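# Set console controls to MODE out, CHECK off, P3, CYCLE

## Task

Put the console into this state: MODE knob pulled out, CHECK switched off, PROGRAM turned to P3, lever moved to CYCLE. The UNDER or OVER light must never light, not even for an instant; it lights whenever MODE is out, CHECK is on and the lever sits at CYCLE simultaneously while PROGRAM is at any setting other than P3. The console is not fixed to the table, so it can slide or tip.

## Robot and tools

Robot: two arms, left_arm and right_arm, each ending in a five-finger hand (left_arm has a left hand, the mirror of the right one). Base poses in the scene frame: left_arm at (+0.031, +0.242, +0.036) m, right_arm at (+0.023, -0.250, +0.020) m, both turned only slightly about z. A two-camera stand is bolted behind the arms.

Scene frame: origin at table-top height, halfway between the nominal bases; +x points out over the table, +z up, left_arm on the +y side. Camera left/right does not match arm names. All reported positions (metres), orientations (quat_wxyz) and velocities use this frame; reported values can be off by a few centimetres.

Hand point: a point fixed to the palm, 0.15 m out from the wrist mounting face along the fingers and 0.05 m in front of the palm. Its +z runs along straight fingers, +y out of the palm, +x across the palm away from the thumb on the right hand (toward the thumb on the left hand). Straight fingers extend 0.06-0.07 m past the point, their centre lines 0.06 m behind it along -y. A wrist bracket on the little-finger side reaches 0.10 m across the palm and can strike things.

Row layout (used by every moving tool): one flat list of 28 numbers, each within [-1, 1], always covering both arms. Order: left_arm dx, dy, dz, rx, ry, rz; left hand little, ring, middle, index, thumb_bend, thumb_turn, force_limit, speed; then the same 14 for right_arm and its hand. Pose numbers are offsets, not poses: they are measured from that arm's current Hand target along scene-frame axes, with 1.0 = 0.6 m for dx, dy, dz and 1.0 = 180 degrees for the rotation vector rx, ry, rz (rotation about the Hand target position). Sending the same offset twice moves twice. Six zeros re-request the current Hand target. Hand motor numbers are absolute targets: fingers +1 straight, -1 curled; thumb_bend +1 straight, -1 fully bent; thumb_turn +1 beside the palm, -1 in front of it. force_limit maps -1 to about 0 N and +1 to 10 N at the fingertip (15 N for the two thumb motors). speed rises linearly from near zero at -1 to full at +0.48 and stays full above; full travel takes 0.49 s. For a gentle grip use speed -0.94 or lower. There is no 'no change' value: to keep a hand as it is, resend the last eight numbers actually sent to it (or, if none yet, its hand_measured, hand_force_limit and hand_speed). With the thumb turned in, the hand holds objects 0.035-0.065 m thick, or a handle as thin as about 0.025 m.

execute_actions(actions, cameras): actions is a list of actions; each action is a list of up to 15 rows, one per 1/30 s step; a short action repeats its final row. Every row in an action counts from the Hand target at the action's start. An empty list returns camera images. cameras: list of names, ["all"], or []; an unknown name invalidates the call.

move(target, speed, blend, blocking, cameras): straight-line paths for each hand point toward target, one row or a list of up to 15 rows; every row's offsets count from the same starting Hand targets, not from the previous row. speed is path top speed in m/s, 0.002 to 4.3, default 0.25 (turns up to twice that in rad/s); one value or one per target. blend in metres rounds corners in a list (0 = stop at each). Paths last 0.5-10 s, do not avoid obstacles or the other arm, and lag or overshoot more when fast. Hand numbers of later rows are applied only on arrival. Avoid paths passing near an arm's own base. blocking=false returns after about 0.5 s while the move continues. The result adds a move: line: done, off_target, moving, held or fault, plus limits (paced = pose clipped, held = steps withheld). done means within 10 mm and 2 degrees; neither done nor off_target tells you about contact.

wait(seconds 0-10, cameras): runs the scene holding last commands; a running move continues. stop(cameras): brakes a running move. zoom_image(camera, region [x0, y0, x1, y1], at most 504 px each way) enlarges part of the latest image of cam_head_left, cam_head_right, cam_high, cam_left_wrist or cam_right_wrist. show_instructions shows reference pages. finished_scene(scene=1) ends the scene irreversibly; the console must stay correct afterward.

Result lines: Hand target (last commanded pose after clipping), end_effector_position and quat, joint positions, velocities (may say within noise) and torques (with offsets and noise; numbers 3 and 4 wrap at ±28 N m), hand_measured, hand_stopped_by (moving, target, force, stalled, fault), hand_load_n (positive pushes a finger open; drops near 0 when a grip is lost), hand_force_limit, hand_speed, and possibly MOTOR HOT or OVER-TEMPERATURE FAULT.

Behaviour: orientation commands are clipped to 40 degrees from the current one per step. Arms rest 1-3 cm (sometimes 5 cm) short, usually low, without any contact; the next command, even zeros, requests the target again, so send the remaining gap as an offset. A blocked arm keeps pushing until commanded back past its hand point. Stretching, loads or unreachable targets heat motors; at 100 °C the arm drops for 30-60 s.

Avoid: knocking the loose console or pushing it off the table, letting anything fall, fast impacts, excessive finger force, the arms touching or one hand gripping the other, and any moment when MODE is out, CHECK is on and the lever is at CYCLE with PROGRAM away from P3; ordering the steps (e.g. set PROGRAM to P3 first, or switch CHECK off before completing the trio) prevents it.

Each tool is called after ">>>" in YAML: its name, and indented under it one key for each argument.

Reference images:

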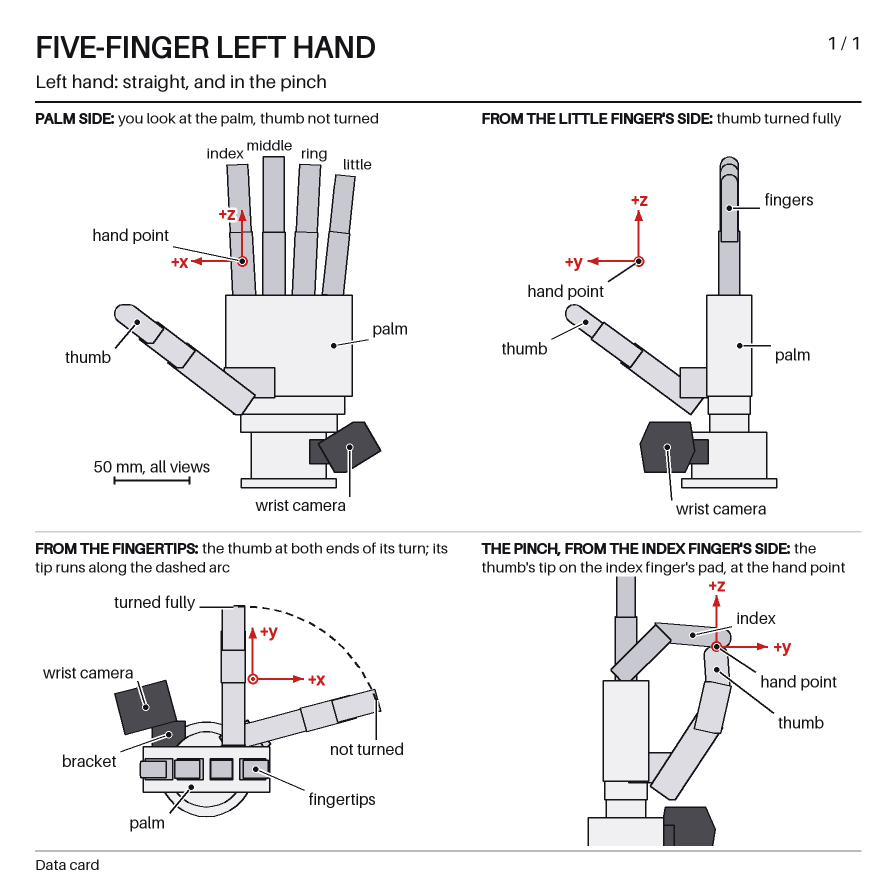

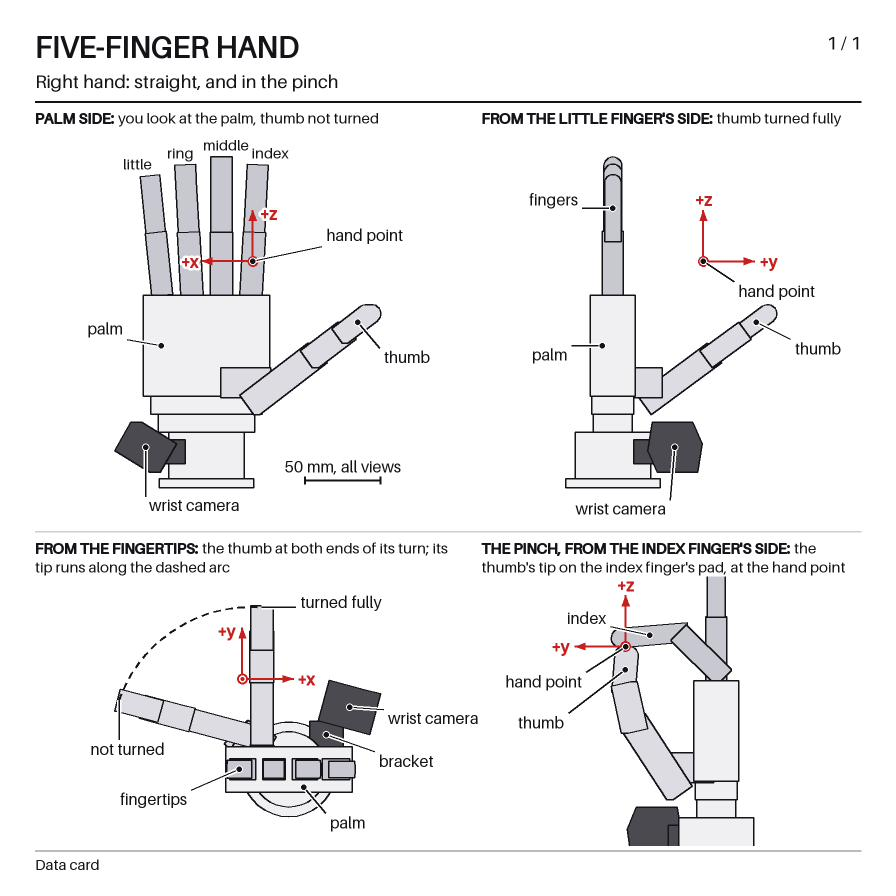

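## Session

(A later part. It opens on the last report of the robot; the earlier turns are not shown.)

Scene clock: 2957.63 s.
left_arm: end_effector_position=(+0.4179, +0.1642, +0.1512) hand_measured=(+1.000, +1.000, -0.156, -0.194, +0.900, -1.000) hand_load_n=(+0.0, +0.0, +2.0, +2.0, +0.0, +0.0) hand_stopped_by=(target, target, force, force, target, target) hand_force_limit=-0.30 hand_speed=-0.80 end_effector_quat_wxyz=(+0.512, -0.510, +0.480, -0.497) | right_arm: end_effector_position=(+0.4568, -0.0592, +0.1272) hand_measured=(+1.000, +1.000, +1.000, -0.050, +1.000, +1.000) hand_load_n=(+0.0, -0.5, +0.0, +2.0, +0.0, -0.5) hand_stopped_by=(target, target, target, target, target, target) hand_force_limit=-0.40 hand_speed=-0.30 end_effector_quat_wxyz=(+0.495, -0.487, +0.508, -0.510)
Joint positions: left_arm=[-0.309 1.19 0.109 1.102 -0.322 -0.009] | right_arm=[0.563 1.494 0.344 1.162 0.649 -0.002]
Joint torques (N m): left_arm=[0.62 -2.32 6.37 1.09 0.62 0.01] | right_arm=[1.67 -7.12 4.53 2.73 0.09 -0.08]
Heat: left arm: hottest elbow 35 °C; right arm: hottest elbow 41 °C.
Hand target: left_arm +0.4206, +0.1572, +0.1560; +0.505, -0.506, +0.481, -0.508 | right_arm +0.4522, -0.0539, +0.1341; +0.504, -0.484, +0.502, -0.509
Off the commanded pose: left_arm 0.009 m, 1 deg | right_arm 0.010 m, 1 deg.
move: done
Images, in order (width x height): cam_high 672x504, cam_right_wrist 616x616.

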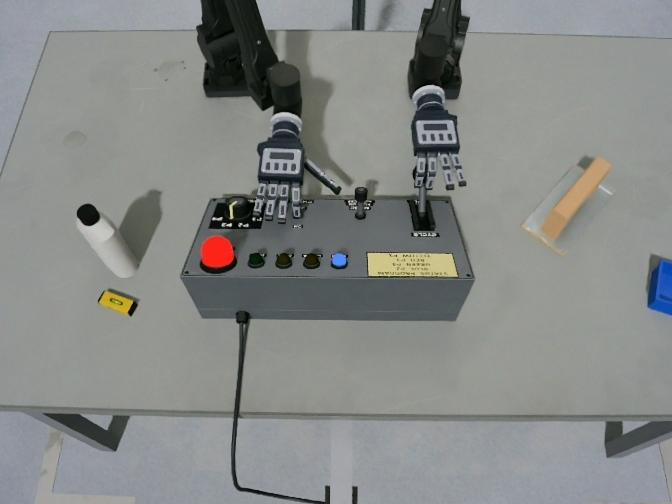

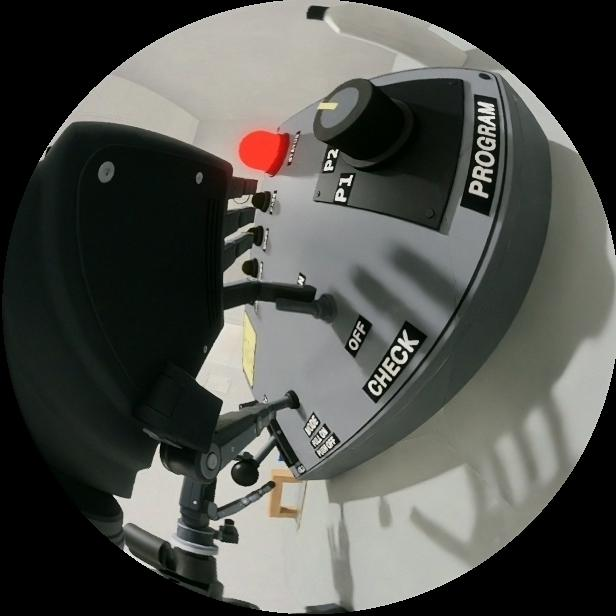

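>>> move:
  target: [0,0,0,0,0,0,1,1,-0.4,-0.4,0.9,-1,-0.3,-0.8,0.003,0.01,0.008,0,-0.05,0,1,1,1,-0.05,1,1,-0.4,-0.3]
  speed: 0.06
  cameras: ["cam_right_wrist","cam_high"]

>>> zoom_image:
  camera: "cam_right_wrist"
  region: [220, 220, 360, 360]

>>> zoom_image:
  camera: "cam_high"
  region: [230, 130, 370, 270]

Scene clock: 2972.73 s.
left_arm: end_effector_position=(+0.4179, +0.1642, +0.1512) hand_measured=(+1.000, +1.000, -0.156, -0.194, +0.900, -1.000) hand_load_n=(+0.0, +0.0, +2.0, +2.0, +0.0, +0.0) hand_stopped_by=(target, target, force, force, target, target) hand_force_limit=-0.30 hand_speed=-0.80 end_effector_quat_wxyz=(+0.512, -0.510, +0.480, -0.497) | right_arm: end_effector_position=(+0.4556, -0.0523, +0.1391) hand_measured=(+1.000, +1.000, +1.000, -0.050, +1.000, +1.000) hand_load_n=(-0.5, +0.0, +0.0, +0.0, +0.0, -0.5) hand_stopped_by=(target, target, target, target, target, target) hand_force_limit=-0.40 hand_speed=-0.30 end_effector_quat_wxyz=(+0.538, -0.444, +0.466, -0.544)
Joint positions: left_arm=[-0.309 1.19 0.109 1.102 -0.322 -0.009] | right_arm=[0.592 1.671 0.332 1.557 0.661 -0.116]
Joint torques (N m): left_arm=[-0.26 -2.14 6.45 1.06 0.59 -0.01] | right_arm=[1.55 -5.66 3.63 2.88 0.04 -0.13]
Heat: left arm: hottest elbow 35 °C; right arm: hottest elbow 40 °C.
Hand target: left_arm +0.4206, +0.1572, +0.1560; +0.505, -0.506, +0.481, -0.508 | right_arm +0.4539, -0.0479, +0.1388; +0.542, -0.443, +0.461, -0.545
Off the commanded pose: left_arm 0.009 m, 1 deg | right_arm 0.005 m, 1 deg.
joint sent to its limit (right arm) — joint 4 (wrist pitch), upper limit. The joint targets still meet the commanded pose.
move: done
Images, in order (width x height): cam_high 672x504, cam_right_wrist 616x616.

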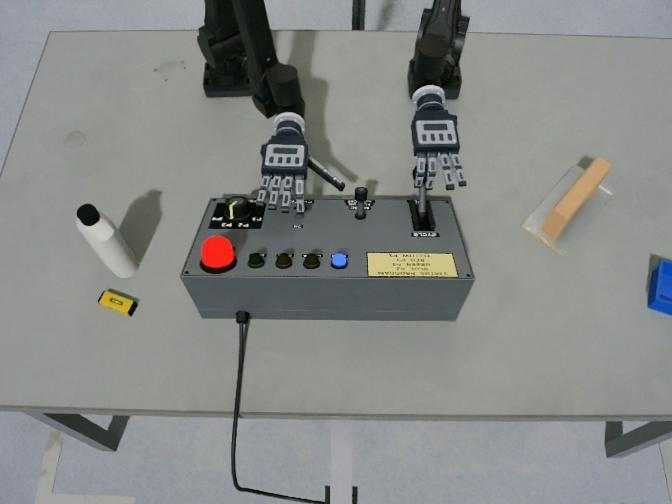

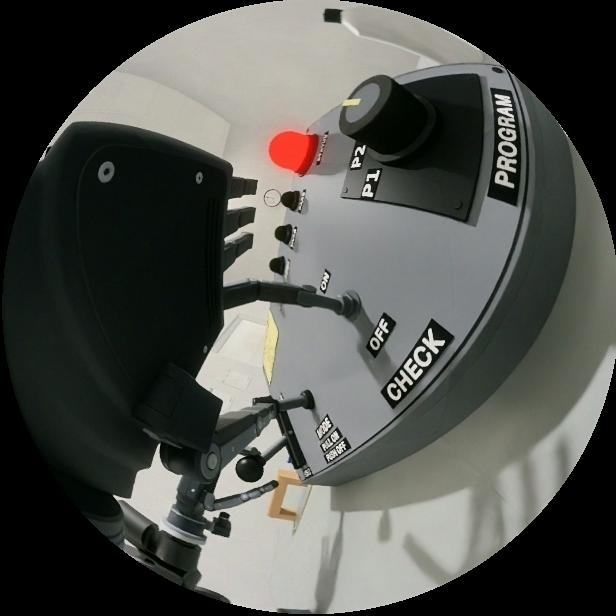

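Scaled by 3.600 from the camera's 616x616 image, which has a finer 880x880 frame.

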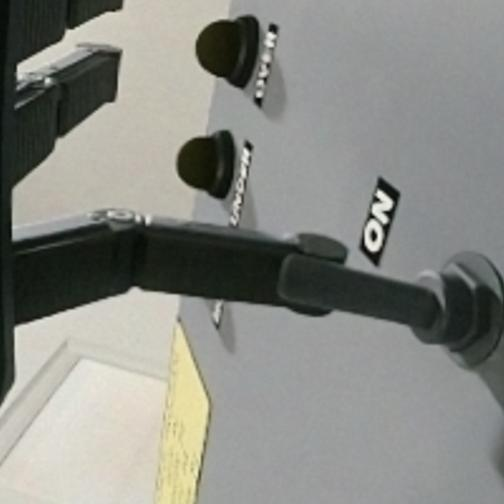

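Scaled by 3.600.

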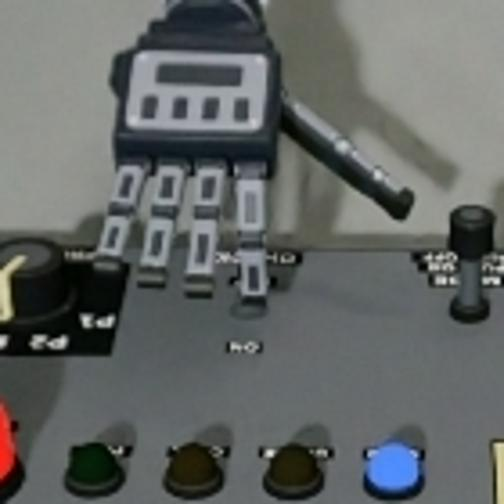

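>>> move:
  target: [0,0,0,0,0,0,1,1,-0.4,-0.4,0.9,-1,-0.3,-0.8,-0.035,-0.002,-0.003,0,0.02,0,1,1,1,-0.05,1,1,-0.4,-0.3]
  speed: 0.06
  cameras: ["cam_right_wrist","cam_high"]

>>> zoom_image:
  camera: "cam_right_wrist"
  region: [220, 220, 360, 360]

>>> zoom_image:
  camera: "cam_high"
  region: [230, 130, 370, 270]

Scene clock: 2984.93 s.
left_arm: end_effector_position=(+0.4179, +0.1642, +0.1512) hand_measured=(+1.000, +1.000, -0.156, -0.194, +0.900, -1.000) hand_load_n=(+0.0, +0.0, +2.0, +2.0, +0.0, +0.0) hand_stopped_by=(target, target, force, force, target, target) hand_force_limit=-0.30 hand_speed=-0.80 end_effector_quat_wxyz=(+0.512, -0.510, +0.480, -0.497) | right_arm: end_effector_position=(+0.4459, -0.0543, +0.1430) hand_measured=(+1.000, +1.000, +1.000, -0.050, +1.000, +1.000) hand_load_n=(+0.0, +0.0, +0.0, +8.5, +0.0, -0.5) hand_stopped_by=(target, target, target, target, target, target) hand_force_limit=-0.40 hand_speed=-0.30 end_effector_quat_wxyz=(+0.527, -0.447, +0.480, -0.541)
Joint positions: left_arm=[-0.309 1.19 0.109 1.102 -0.322 -0.009] | right_arm=[0.616 1.597 0.314 1.47 0.707 -0.099]
Joint torques (N m): left_arm=[0.03 -2.73 6.3 1.11 0.64 -0.07] | right_arm=[2.55 -7.18 2 1.28 0.02 0.03]
Heat: left arm: hottest elbow 35 °C; right arm: hottest elbow 39 °C.
Hand target: left_arm +0.4206, +0.1572, +0.1560; +0.505, -0.506, +0.481, -0.508 | right_arm +0.4329, -0.0490, +0.1371; +0.528, -0.460, +0.477, -0.531
Off the commanded pose: left_arm 0.009 m, 1 deg | right_arm 0.015 m, 2 deg.
move: off_target (right_arm)
Images, in order (width x height): cam_high 672x504, cam_right_wrist 616x616.

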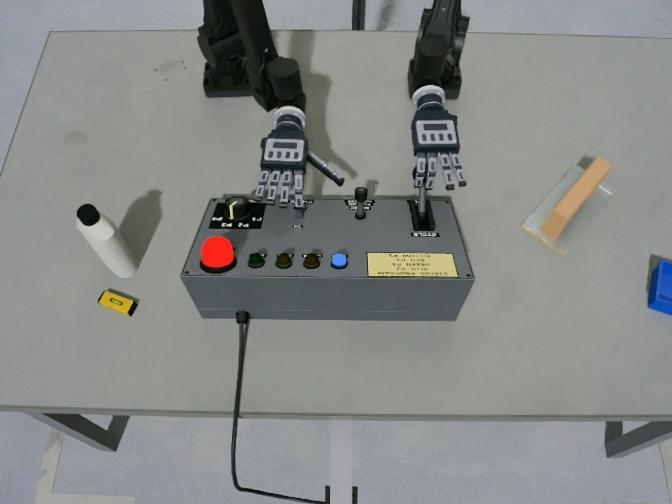

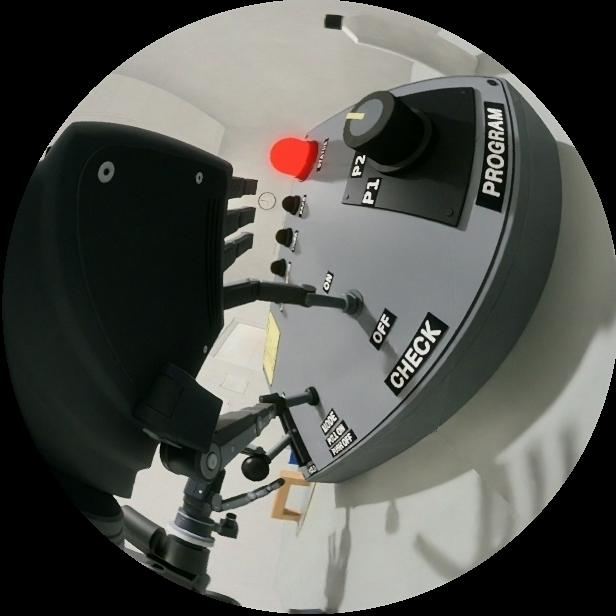

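Scaled by 3.600 from the camera's 616x616 image, which has a finer 880x880 frame.

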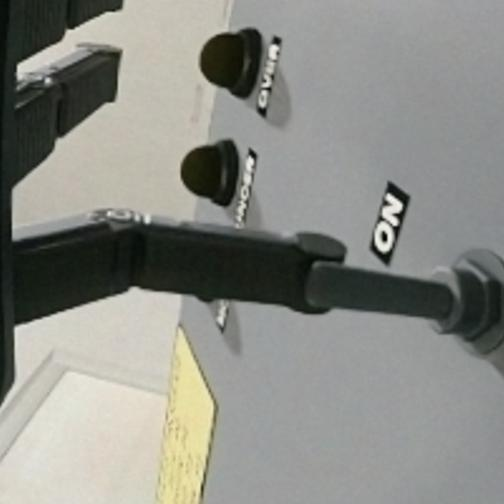

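Scaled by 3.600.

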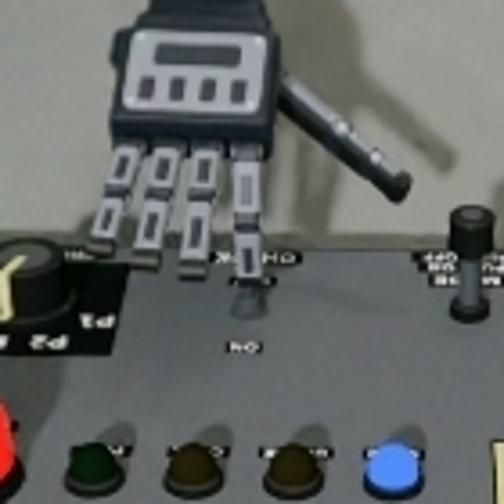

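>>> move:
  target: [0,0,0,0,0,0,1,1,-0.4,-0.4,0.9,-1,-0.3,-0.8,0.015,-0.002,-0.025,0,0,0,1,1,1,-0.05,1,1,-0.4,-0.3]
  speed: 0.06
  cameras: ["cam_right_wrist","cam_high"]

>>> zoom_image:
  camera: "cam_right_wrist"
  region: [220, 220, 360, 360]

>>> zoom_image:
  camera: "cam_high"
  region: [230, 130, 370, 270]

Scene clock: 2993.87 s.
left_arm: end_effector_position=(+0.4179, +0.1642, +0.1512) hand_measured=(+1.000, +1.000, -0.156, -0.194, +0.900, -1.000) hand_load_n=(+0.0, +0.0, +2.0, +2.0, +0.0, +0.0) hand_stopped_by=(target, target, force, force, target, target) hand_force_limit=-0.30 hand_speed=-0.80 end_effector_quat_wxyz=(+0.512, -0.510, +0.480, -0.497) | right_arm: end_effector_position=(+0.4485, -0.0526, +0.1409) hand_measured=(+1.000, +1.000, +1.000, -0.050, +1.000, +1.000) hand_load_n=(+0.0, +0.0, +0.0, +9.0, +0.0, +0.0) hand_stopped_by=(target, target, target, target, target, target) hand_force_limit=-0.40 hand_speed=-0.30 end_effector_quat_wxyz=(+0.535, -0.440, +0.479, -0.539)
Joint positions: left_arm=[-0.309 1.19 0.109 1.102 -0.322 -0.009] | right_arm=[0.613 1.636 0.319 1.521 0.699 -0.094]
Joint torques (N m): left_arm=[-0.26 -1.9 6.32 1.2 0.65 -0.06] | right_arm=[1.14 -4.31 2.37 1.78 -0.51 0.07]
Heat: left arm: hottest elbow 35 °C; right arm: hottest elbow 39 °C.
Hand target: left_arm +0.4206, +0.1572, +0.1560; +0.505, -0.506, +0.481, -0.508 | right_arm +0.4419, -0.0503, +0.1220; +0.527, -0.460, +0.478, -0.531
Off the commanded pose: left_arm 0.009 m, 1 deg | right_arm 0.020 m, 3 deg.
move: off_target (right_arm)
Images, in order (width x height): cam_high 672x504, cam_right_wrist 616x616.

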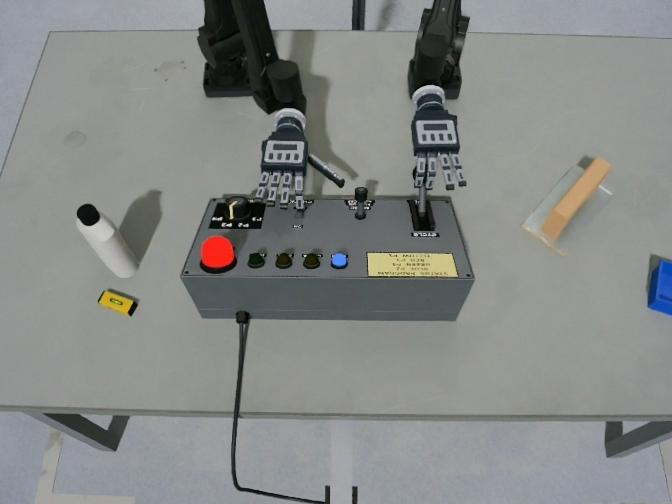

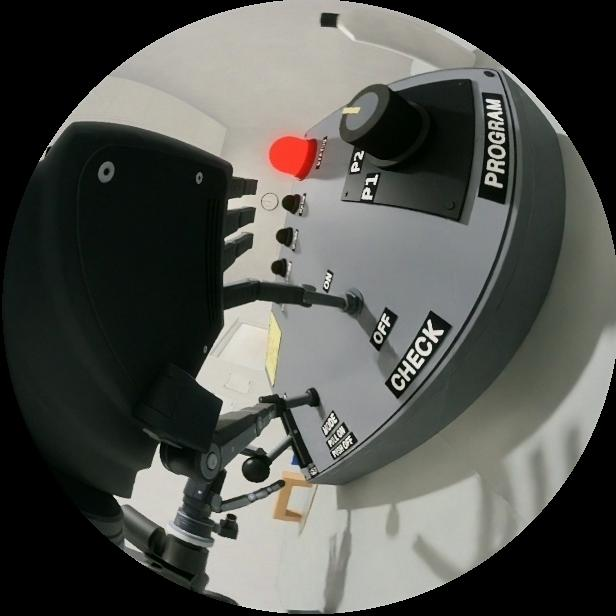

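Scaled by 3.600 from the camera's 616x616 image, which has a finer 880x880 frame.

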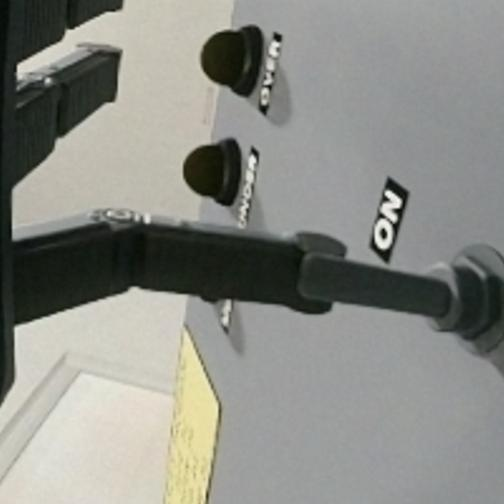

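Scaled by 3.600.

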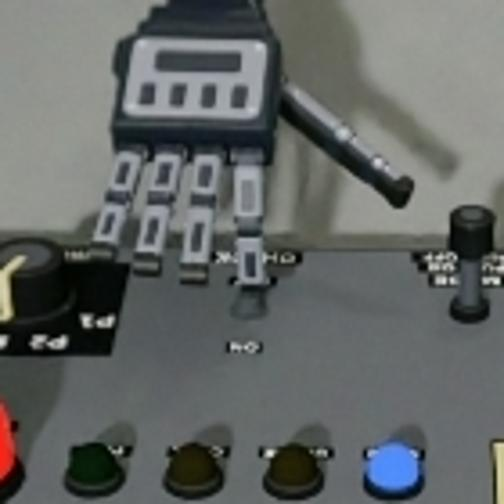

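>>> move:
  target:
    - [0,0,0,0,0,0,1,1,-0.4,-0.4,0.9,-1,-0.3,-0.8,0.045,0,0.02,0,0,0,1,1,1,-0.05,1,1,-0.4,-0.3]
    - [0,0,0,0,0,0,1,1,-0.4,-0.4,0.9,-1,-0.3,-0.8,0.045,0,0.012,0,0,0,1,1,1,-0.05,1,1,-0.4,-0.3]
  speed: 0.06
  cameras: ["cam_right_wrist","cam_high"]

>>> zoom_image:
  camera: "cam_right_wrist"
  region: [220, 220, 360, 360]

>>> zoom_image:
  camera: "cam_high"
  region: [230, 130, 370, 270]

Scene clock: 3002.70 s.
left_arm: end_effector_position=(+0.4179, +0.1642, +0.1512) hand_measured=(+1.000, +1.000, -0.156, -0.194, +0.900, -1.000) hand_load_n=(+0.0, +0.0, +2.0, +2.0, +0.5, +0.0) hand_stopped_by=(target, target, force, force, target, target) hand_force_limit=-0.30 hand_speed=-0.80 end_effector_quat_wxyz=(+0.512, -0.510, +0.480, -0.497) | right_arm: end_effector_position=(+0.4587, -0.0521, +0.1242) hand_measured=(+1.000, +1.000, +1.000, -0.050, +1.000, +1.000) hand_load_n=(+0.0, +0.0, +0.0, -0.5, +0.0, +0.0) hand_stopped_by=(target, target, target, target, target, target) hand_force_limit=-0.40 hand_speed=-0.30 end_effector_quat_wxyz=(+0.520, -0.472, +0.475, -0.530)
Joint positions: left_arm=[-0.309 1.19 0.109 1.102 -0.322 -0.009] | right_arm=[0.576 1.644 0.338 1.435 0.636 -0.084]
Joint torques (N m): left_arm=[-0.21 -1.85 6.38 1.11 0.63 -0.06] | right_arm=[-0.03 -5.71 5.72 2.48 -0.15 0.07]
Heat: left arm: hottest elbow 35 °C; right arm: hottest elbow 38 °C.
Hand target: left_arm +0.4206, +0.1572, +0.1560; +0.505, -0.506, +0.481, -0.508 | right_arm +0.4689, -0.0503, +0.1293; +0.528, -0.460, +0.478, -0.531
Off the commanded pose: left_arm 0.009 m, 1 deg | right_arm 0.011 m, 2 deg.
move: off_target (right_arm)
Images, in order (width x height): cam_high 672x504, cam_right_wrist 616x616.

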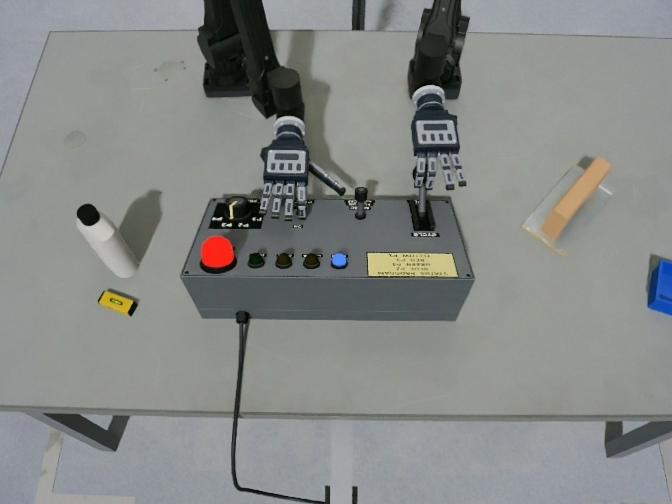

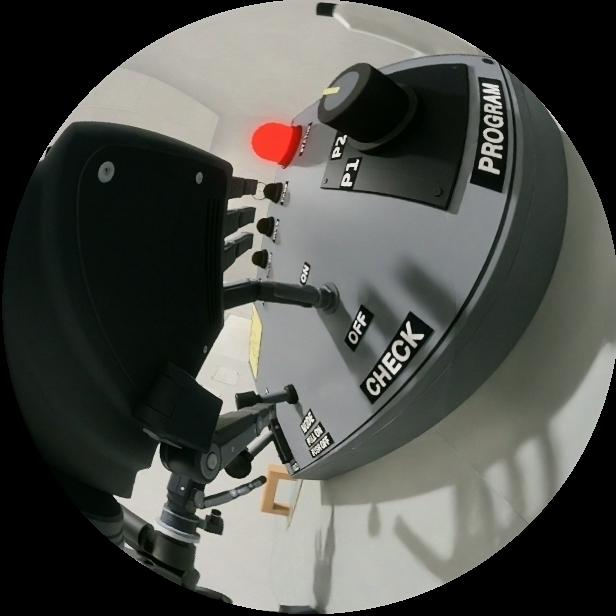

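Scaled by 3.600 from the camera's 616x616 image, which has a finer 880x880 frame.

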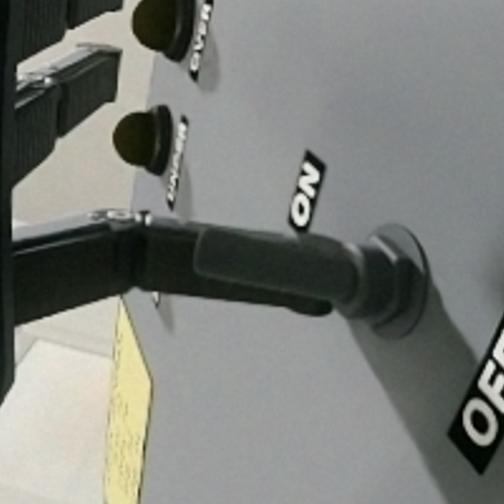

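Scaled by 3.600.

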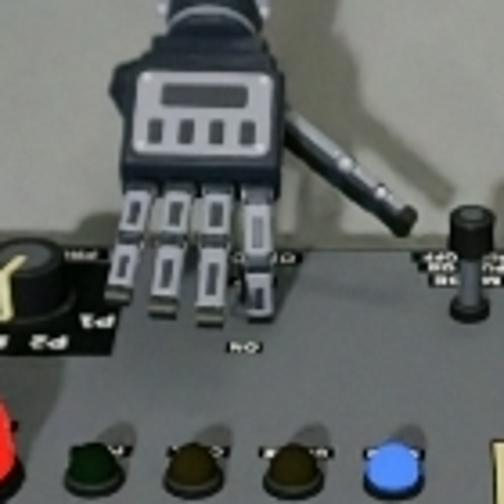

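>>> move:
  target: [0,0,0,0,0,0,1,1,-0.4,-0.4,0.9,-1,-0.3,-0.8,-0.045,-0.0045,-0.005,0,0,0,1,1,1,-0.05,1,1,-0.4,-0.3]
  speed: 0.06
  cameras: ["cam_right_wrist","cam_high"]

>>> zoom_image:
  camera: "cam_right_wrist"
  region: [220, 220, 360, 360]

>>> zoom_image:
  camera: "cam_high"
  region: [230, 130, 370, 270]

Scene clock: 3019.30 s.
left_arm: end_effector_position=(+0.4179, +0.1642, +0.1512) hand_measured=(+1.000, +1.000, -0.156, -0.194, +0.900, -1.000) hand_load_n=(+0.0, +0.0, +2.0, +2.0, +0.5, +0.0) hand_stopped_by=(target, target, force, force, target, target) hand_force_limit=-0.30 hand_speed=-0.80 end_effector_quat_wxyz=(+0.512, -0.510, +0.480, -0.497) | right_arm: end_effector_position=(+0.4537, -0.0575, +0.1291) hand_measured=(+1.000, +1.000, +1.000, -0.050, +1.000, +1.000) hand_load_n=(+0.0, +0.0, +0.0, +5.5, +0.0, +0.0) hand_stopped_by=(target, target, target, target, target, target) hand_force_limit=-0.40 hand_speed=-0.30 end_effector_quat_wxyz=(+0.522, -0.455, +0.482, -0.537)
Joint positions: left_arm=[-0.309 1.19 0.109 1.102 -0.322 -0.009] | right_arm=[0.587 1.644 0.324 1.477 0.675 -0.084]
Joint torques (N m): left_arm=[0.26 -2.73 6.39 1.35 0.59 -0.02] | right_arm=[2.43 -6.71 1.8 2.89 0.06 -0.03]
Heat: left arm: hottest elbow 35 °C; right arm: hottest elbow 39 °C.
Hand target: left_arm +0.4206, +0.1572, +0.1560; +0.505, -0.506, +0.481, -0.508 | right_arm +0.4419, -0.0530, +0.1263; +0.528, -0.460, +0.477, -0.531
Off the commanded pose: left_arm 0.009 m, 1 deg | right_arm 0.013 m, 1 deg.
move: off_target (right_arm)
Images, in order (width x height): cam_high 672x504, cam_right_wrist 616x616.

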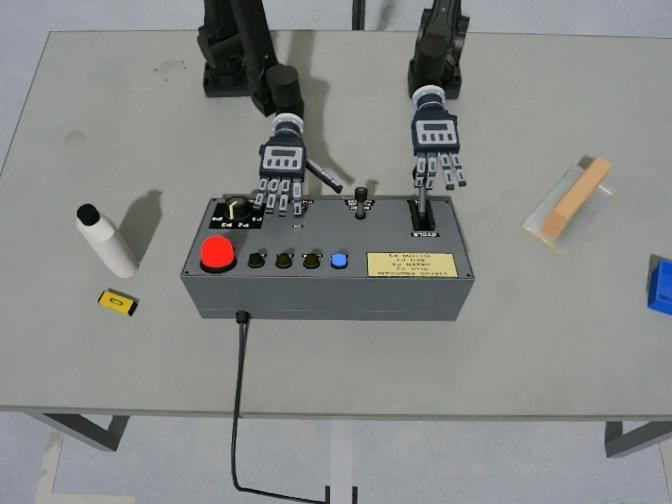

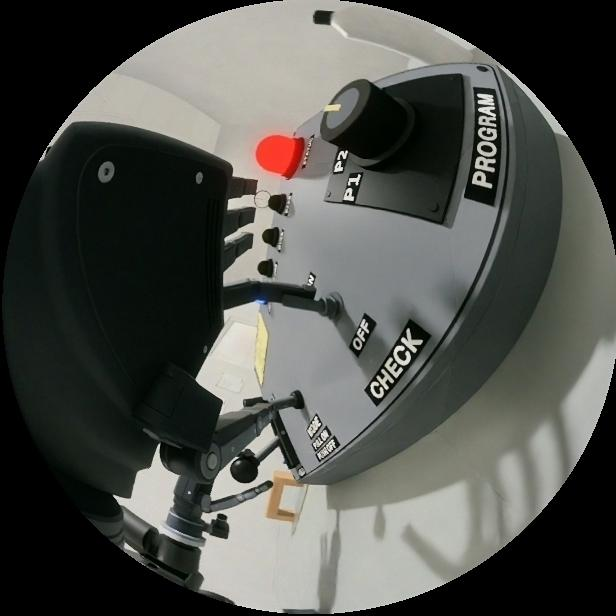

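Scaled by 3.600 from the camera's 616x616 image, which has a finer 880x880 frame.

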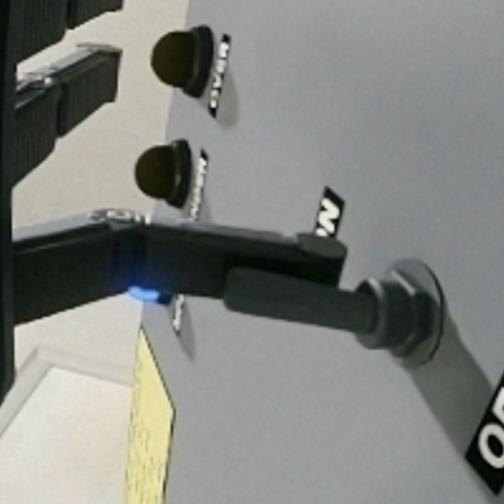

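Scaled by 3.600.

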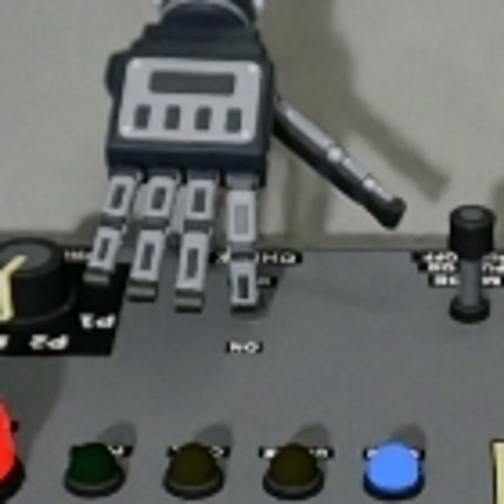

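>>> move:
  target: [0,0,0,0,0,0,1,1,-0.4,-0.4,0.9,-1,-0.3,-0.8,-0.025,0.008,-0.01,0,0,0,1,1,1,-0.05,1,1,-0.4,-0.3]
  speed: 0.06
  cameras: ["cam_right_wrist","cam_high"]

>>> zoom_image:
  camera: "cam_right_wrist"
  region: [220, 220, 360, 360]

>>> zoom_image:
  camera: "cam_high"
  region: [230, 130, 370, 270]

Scene clock: 3028.47 s.
left_arm: end_effector_position=(+0.4179, +0.1642, +0.1513) hand_measured=(+1.000, +1.000, -0.156, -0.194, +0.900, -1.000) hand_load_n=(+0.0, +0.0, +2.5, +2.0, +0.0, +0.0) hand_stopped_by=(target, target, force, force, target, target) hand_force_limit=-0.30 hand_speed=-0.80 end_effector_quat_wxyz=(+0.512, -0.510, +0.480, -0.498) | right_arm: end_effector_position=(+0.4457, -0.0570, +0.1339) hand_measured=(+1.000, +1.000, +1.000, -0.050, +1.000, +1.000) hand_load_n=(+0.0, +0.0, +0.0, +12.5, +0.0, -0.5) hand_stopped_by=(target, target, target, target, target, target) hand_force_limit=-0.40 hand_speed=-0.30 end_effector_quat_wxyz=(+0.528, -0.437, +0.488, -0.541)
Joint positions: left_arm=[-0.309 1.19 0.109 1.102 -0.322 -0.009] | right_arm=[0.618 1.654 0.312 1.535 0.726 -0.086]
Joint torques (N m): left_arm=[0.09 -3.02 6.41 1.39 0.63 0.01] | right_arm=[3.66 -5.54 0.77 2.74 -0.17 -0.1]
Heat: left arm: hottest elbow 35 °C; right arm: hottest elbow 38 °C.
Hand target: left_arm +0.4206, +0.1572, +0.1561; +0.505, -0.506, +0.481, -0.508 | right_arm +0.4268, -0.0481, +0.1203; +0.528, -0.460, +0.477, -0.531
Off the commanded pose: left_arm 0.009 m, 1 deg | right_arm 0.025 m, 3 deg.
move: off_target (right_arm)
Images, in order (width x height): cam_high 672x504, cam_right_wrist 616x616.

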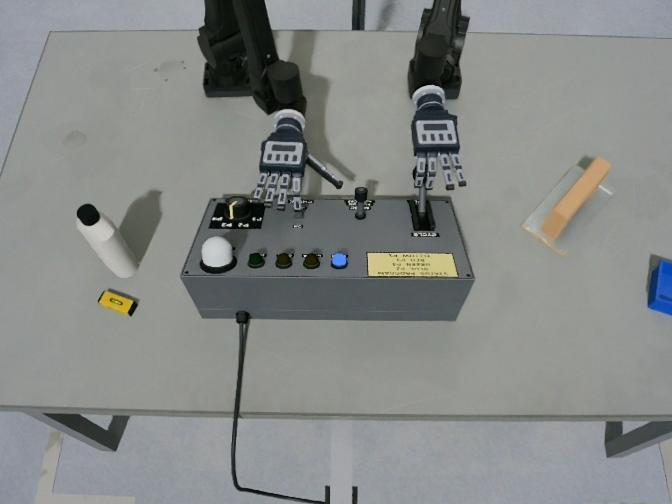

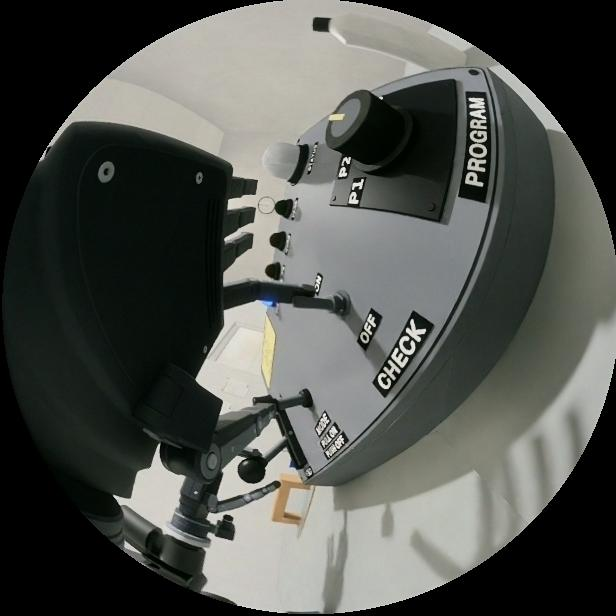

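Scaled by 3.600 from the camera's 616x616 image, which has a finer 880x880 frame.

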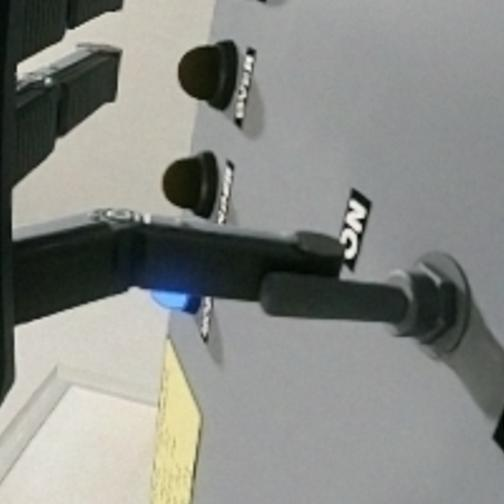

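Scaled by 3.600.

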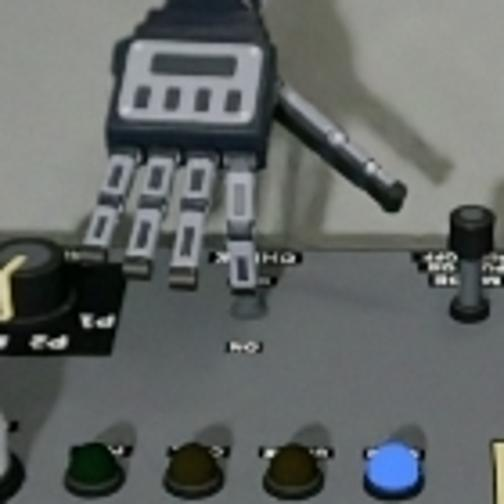

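>>> move:
  target: [0,0,0,0,0,0,1,1,-0.4,-0.4,0.9,-1,-0.3,-0.8,-0.02,0.007,-0.012,0,0,0,1,1,1,-0.05,1,1,-0.4,-0.3]
  speed: 0.05
  cameras: ["cam_right_wrist","cam_high"]

>>> zoom_image:
  camera: "cam_right_wrist"
  region: [220, 220, 360, 360]

>>> zoom_image:
  camera: "cam_high"
  region: [230, 130, 370, 270]

Scene clock: 3036.60 s.
left_arm: end_effector_position=(+0.4179, +0.1641, +0.1513) hand_measured=(+1.000, +1.000, -0.156, -0.194, +0.900, -1.000) hand_load_n=(+0.0, +0.0, +2.0, +2.0, +0.0, +0.0) hand_stopped_by=(target, target, force, force, target, target) hand_force_limit=-0.30 hand_speed=-0.80 end_effector_quat_wxyz=(+0.512, -0.509, +0.480, -0.498) | right_arm: end_effector_position=(+0.4171, -0.0472, +0.1188) hand_measured=(+1.000, +1.000, +1.000, -0.050, +1.000, +1.000) hand_load_n=(+0.0, +0.0, +0.0, +0.0, +0.0, -0.5) hand_stopped_by=(target, target, target, target, target, target) hand_force_limit=-0.40 hand_speed=-0.30 end_effector_quat_wxyz=(+0.529, -0.455, +0.483, -0.529)
Joint positions: left_arm=[-0.309 1.19 0.109 1.102 -0.321 -0.009] | right_arm=[0.691 1.677 0.261 1.582 0.765 -0.086]
Joint torques (N m): left_arm=[-0.56 -2.43 6.45 1.29 0.63 0] | right_arm=[1.26 -5.25 2.86 1.77 0.07 -0.11]
Heat: left arm: hottest elbow 35 °C; right arm: hottest elbow 38 °C.
Hand target: left_arm +0.4206, +0.1572, +0.1561; +0.505, -0.506, +0.481, -0.508 | right_arm +0.4149, -0.0440, +0.1132; +0.528, -0.460, +0.478, -0.531
Off the commanded pose: left_arm 0.009 m, 1 deg | right_arm 0.007 m, 1 deg.
joint read past its limit (right arm) — joint 4 (wrist pitch), upper limit.
joint sent to its limit (right arm) — joint 4 (wrist pitch), upper limit. The joint targets still meet the commanded pose.
move: done
Images, in order (width x height): cam_high 672x504, cam_right_wrist 616x616.

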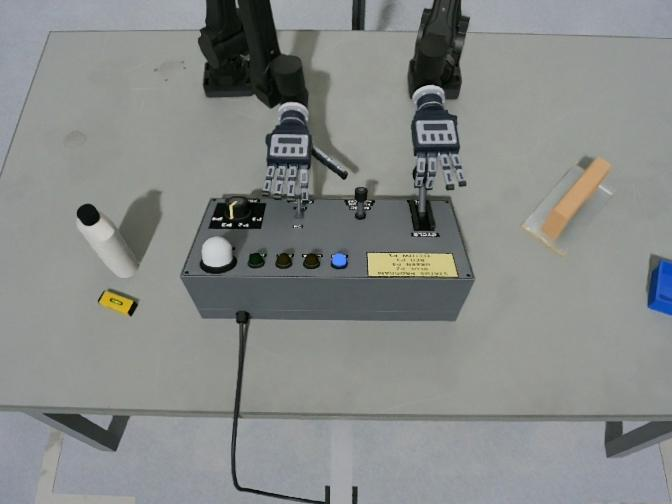

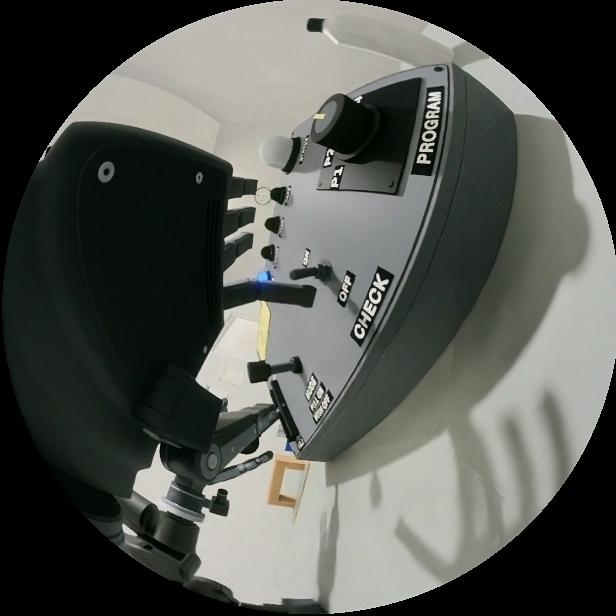

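Scaled by 3.600 from the camera's 616x616 image, which has a finer 880x880 frame.

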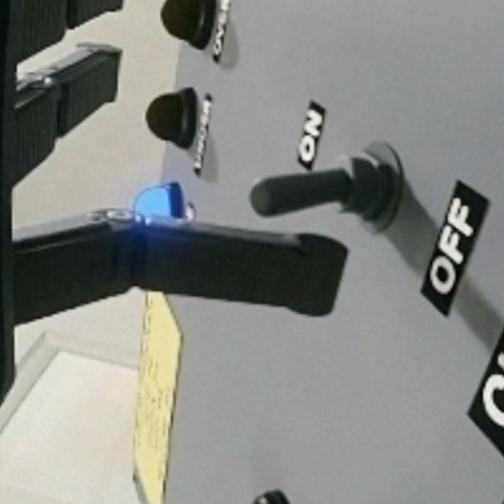

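Scaled by 3.600.

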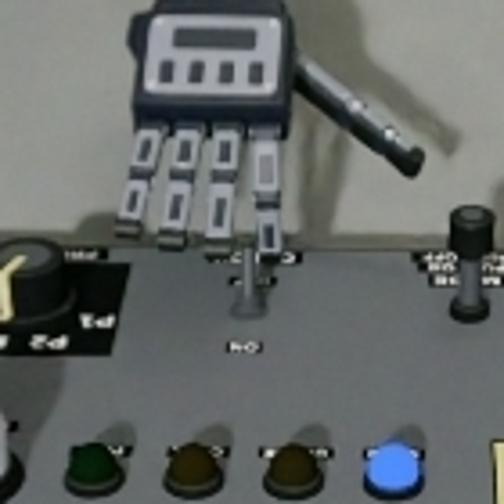

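>>> move:
  target:
    - [0,0,0,0,0,0,1,1,-0.4,-0.4,0.9,-1,-0.3,-0.8,0,0.015,0.1,0,0,0,1,1,1,-0.05,1,1,-0.4,-0.3]
    - [0,0,0,0,0,0,1,1,-0.4,-0.4,0.9,-1,-0.3,-0.8,-0.13,0.0,0.17,0,0,0,1,1,1,-0.05,1,1,-0.4,-0.3]
  speed: 0.1
  blend: 0.02
  cameras: ["all"]

Scene clock: 3053.33 s.
left_arm: end_effector_position=(+0.4179, +0.1641, +0.1513) hand_measured=(+1.000, +1.000, -0.156, -0.194, +0.900, -1.000) hand_load_n=(+0.0, +0.0, +2.0, +2.0, +0.0, +0.0) hand_stopped_by=(target, target, force, force, target, target) hand_force_limit=-0.30 hand_speed=-0.80 end_effector_quat_wxyz=(+0.512, -0.509, +0.480, -0.498) | right_arm: end_effector_position=(+0.3391, -0.0462, +0.2130) hand_measured=(+1.000, +1.000, +1.000, -0.050, +1.000, +1.000) hand_load_n=(+0.0, +0.0, +0.0, +0.0, +0.0, +0.0) hand_stopped_by=(target, target, target, target, target, target) hand_force_limit=-0.40 hand_speed=-0.30 end_effector_quat_wxyz=(+0.527, -0.457, +0.480, -0.532)
Joint positions: left_arm=[-0.309 1.19 0.109 1.102 -0.321 -0.009] | right_arm=[0.948 0.998 0.198 1.031 1.016 -0.179]
Joint torques (N m): left_arm=[-0.38 -2.2 6.41 1.11 0.59 -0.06] | right_arm=[1.32 -2.08 7.45 1.24 0.01 -0.12]
Heat: left arm: hottest elbow 35 °C; right arm: hottest elbow 37 °C.
Hand target: left_arm +0.4206, +0.1572, +0.1561; +0.505, -0.506, +0.481, -0.508 | right_arm +0.3369, -0.0440, +0.2151; +0.528, -0.460, +0.478, -0.531
Off the commanded pose: left_arm 0.009 m, 1 deg | right_arm 0.004 m, 0 deg.
move: done

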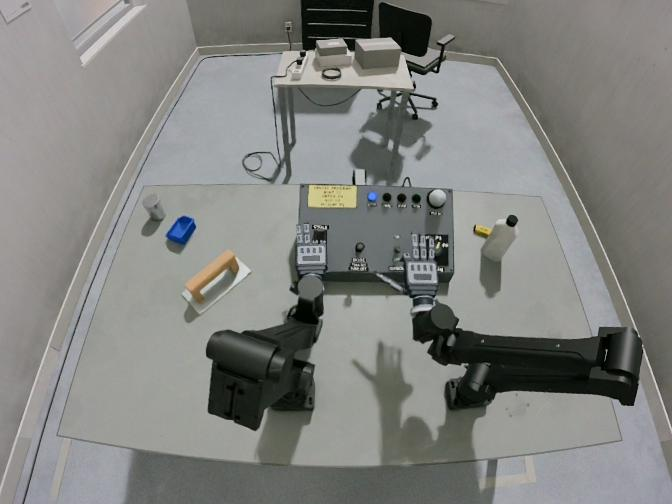

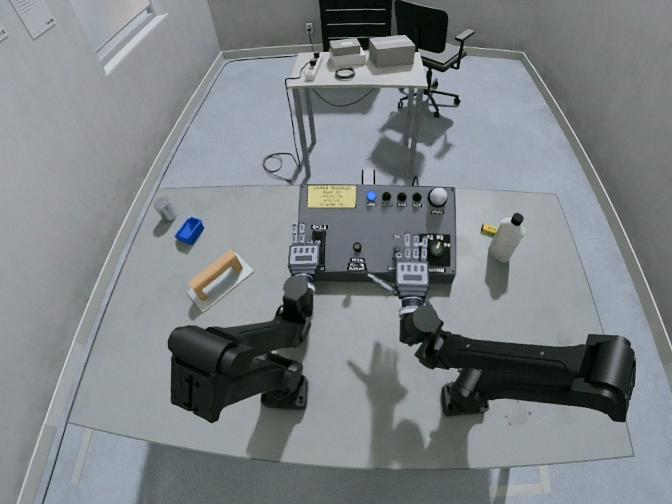

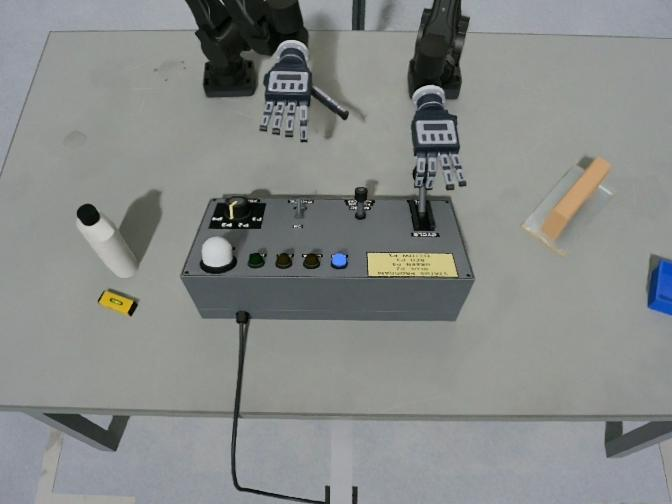

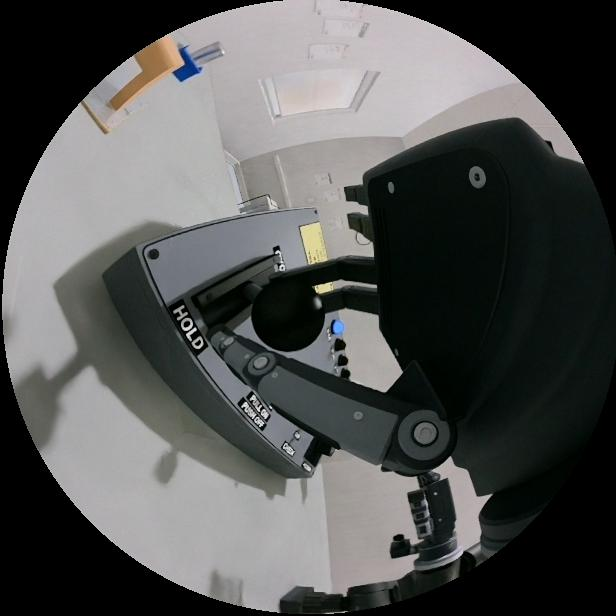

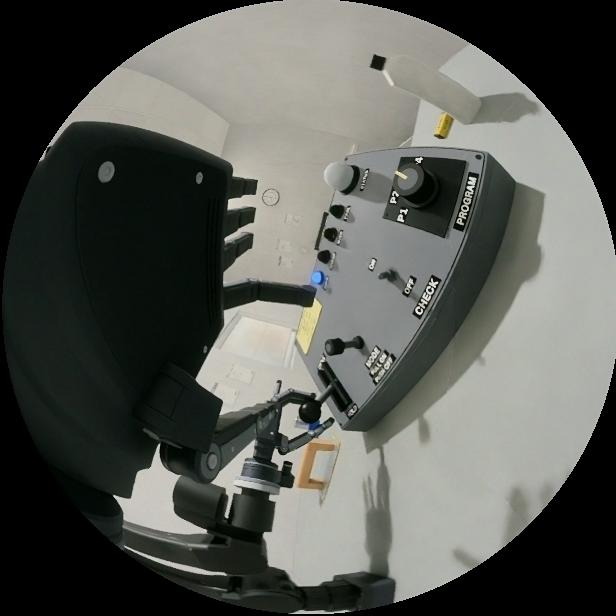

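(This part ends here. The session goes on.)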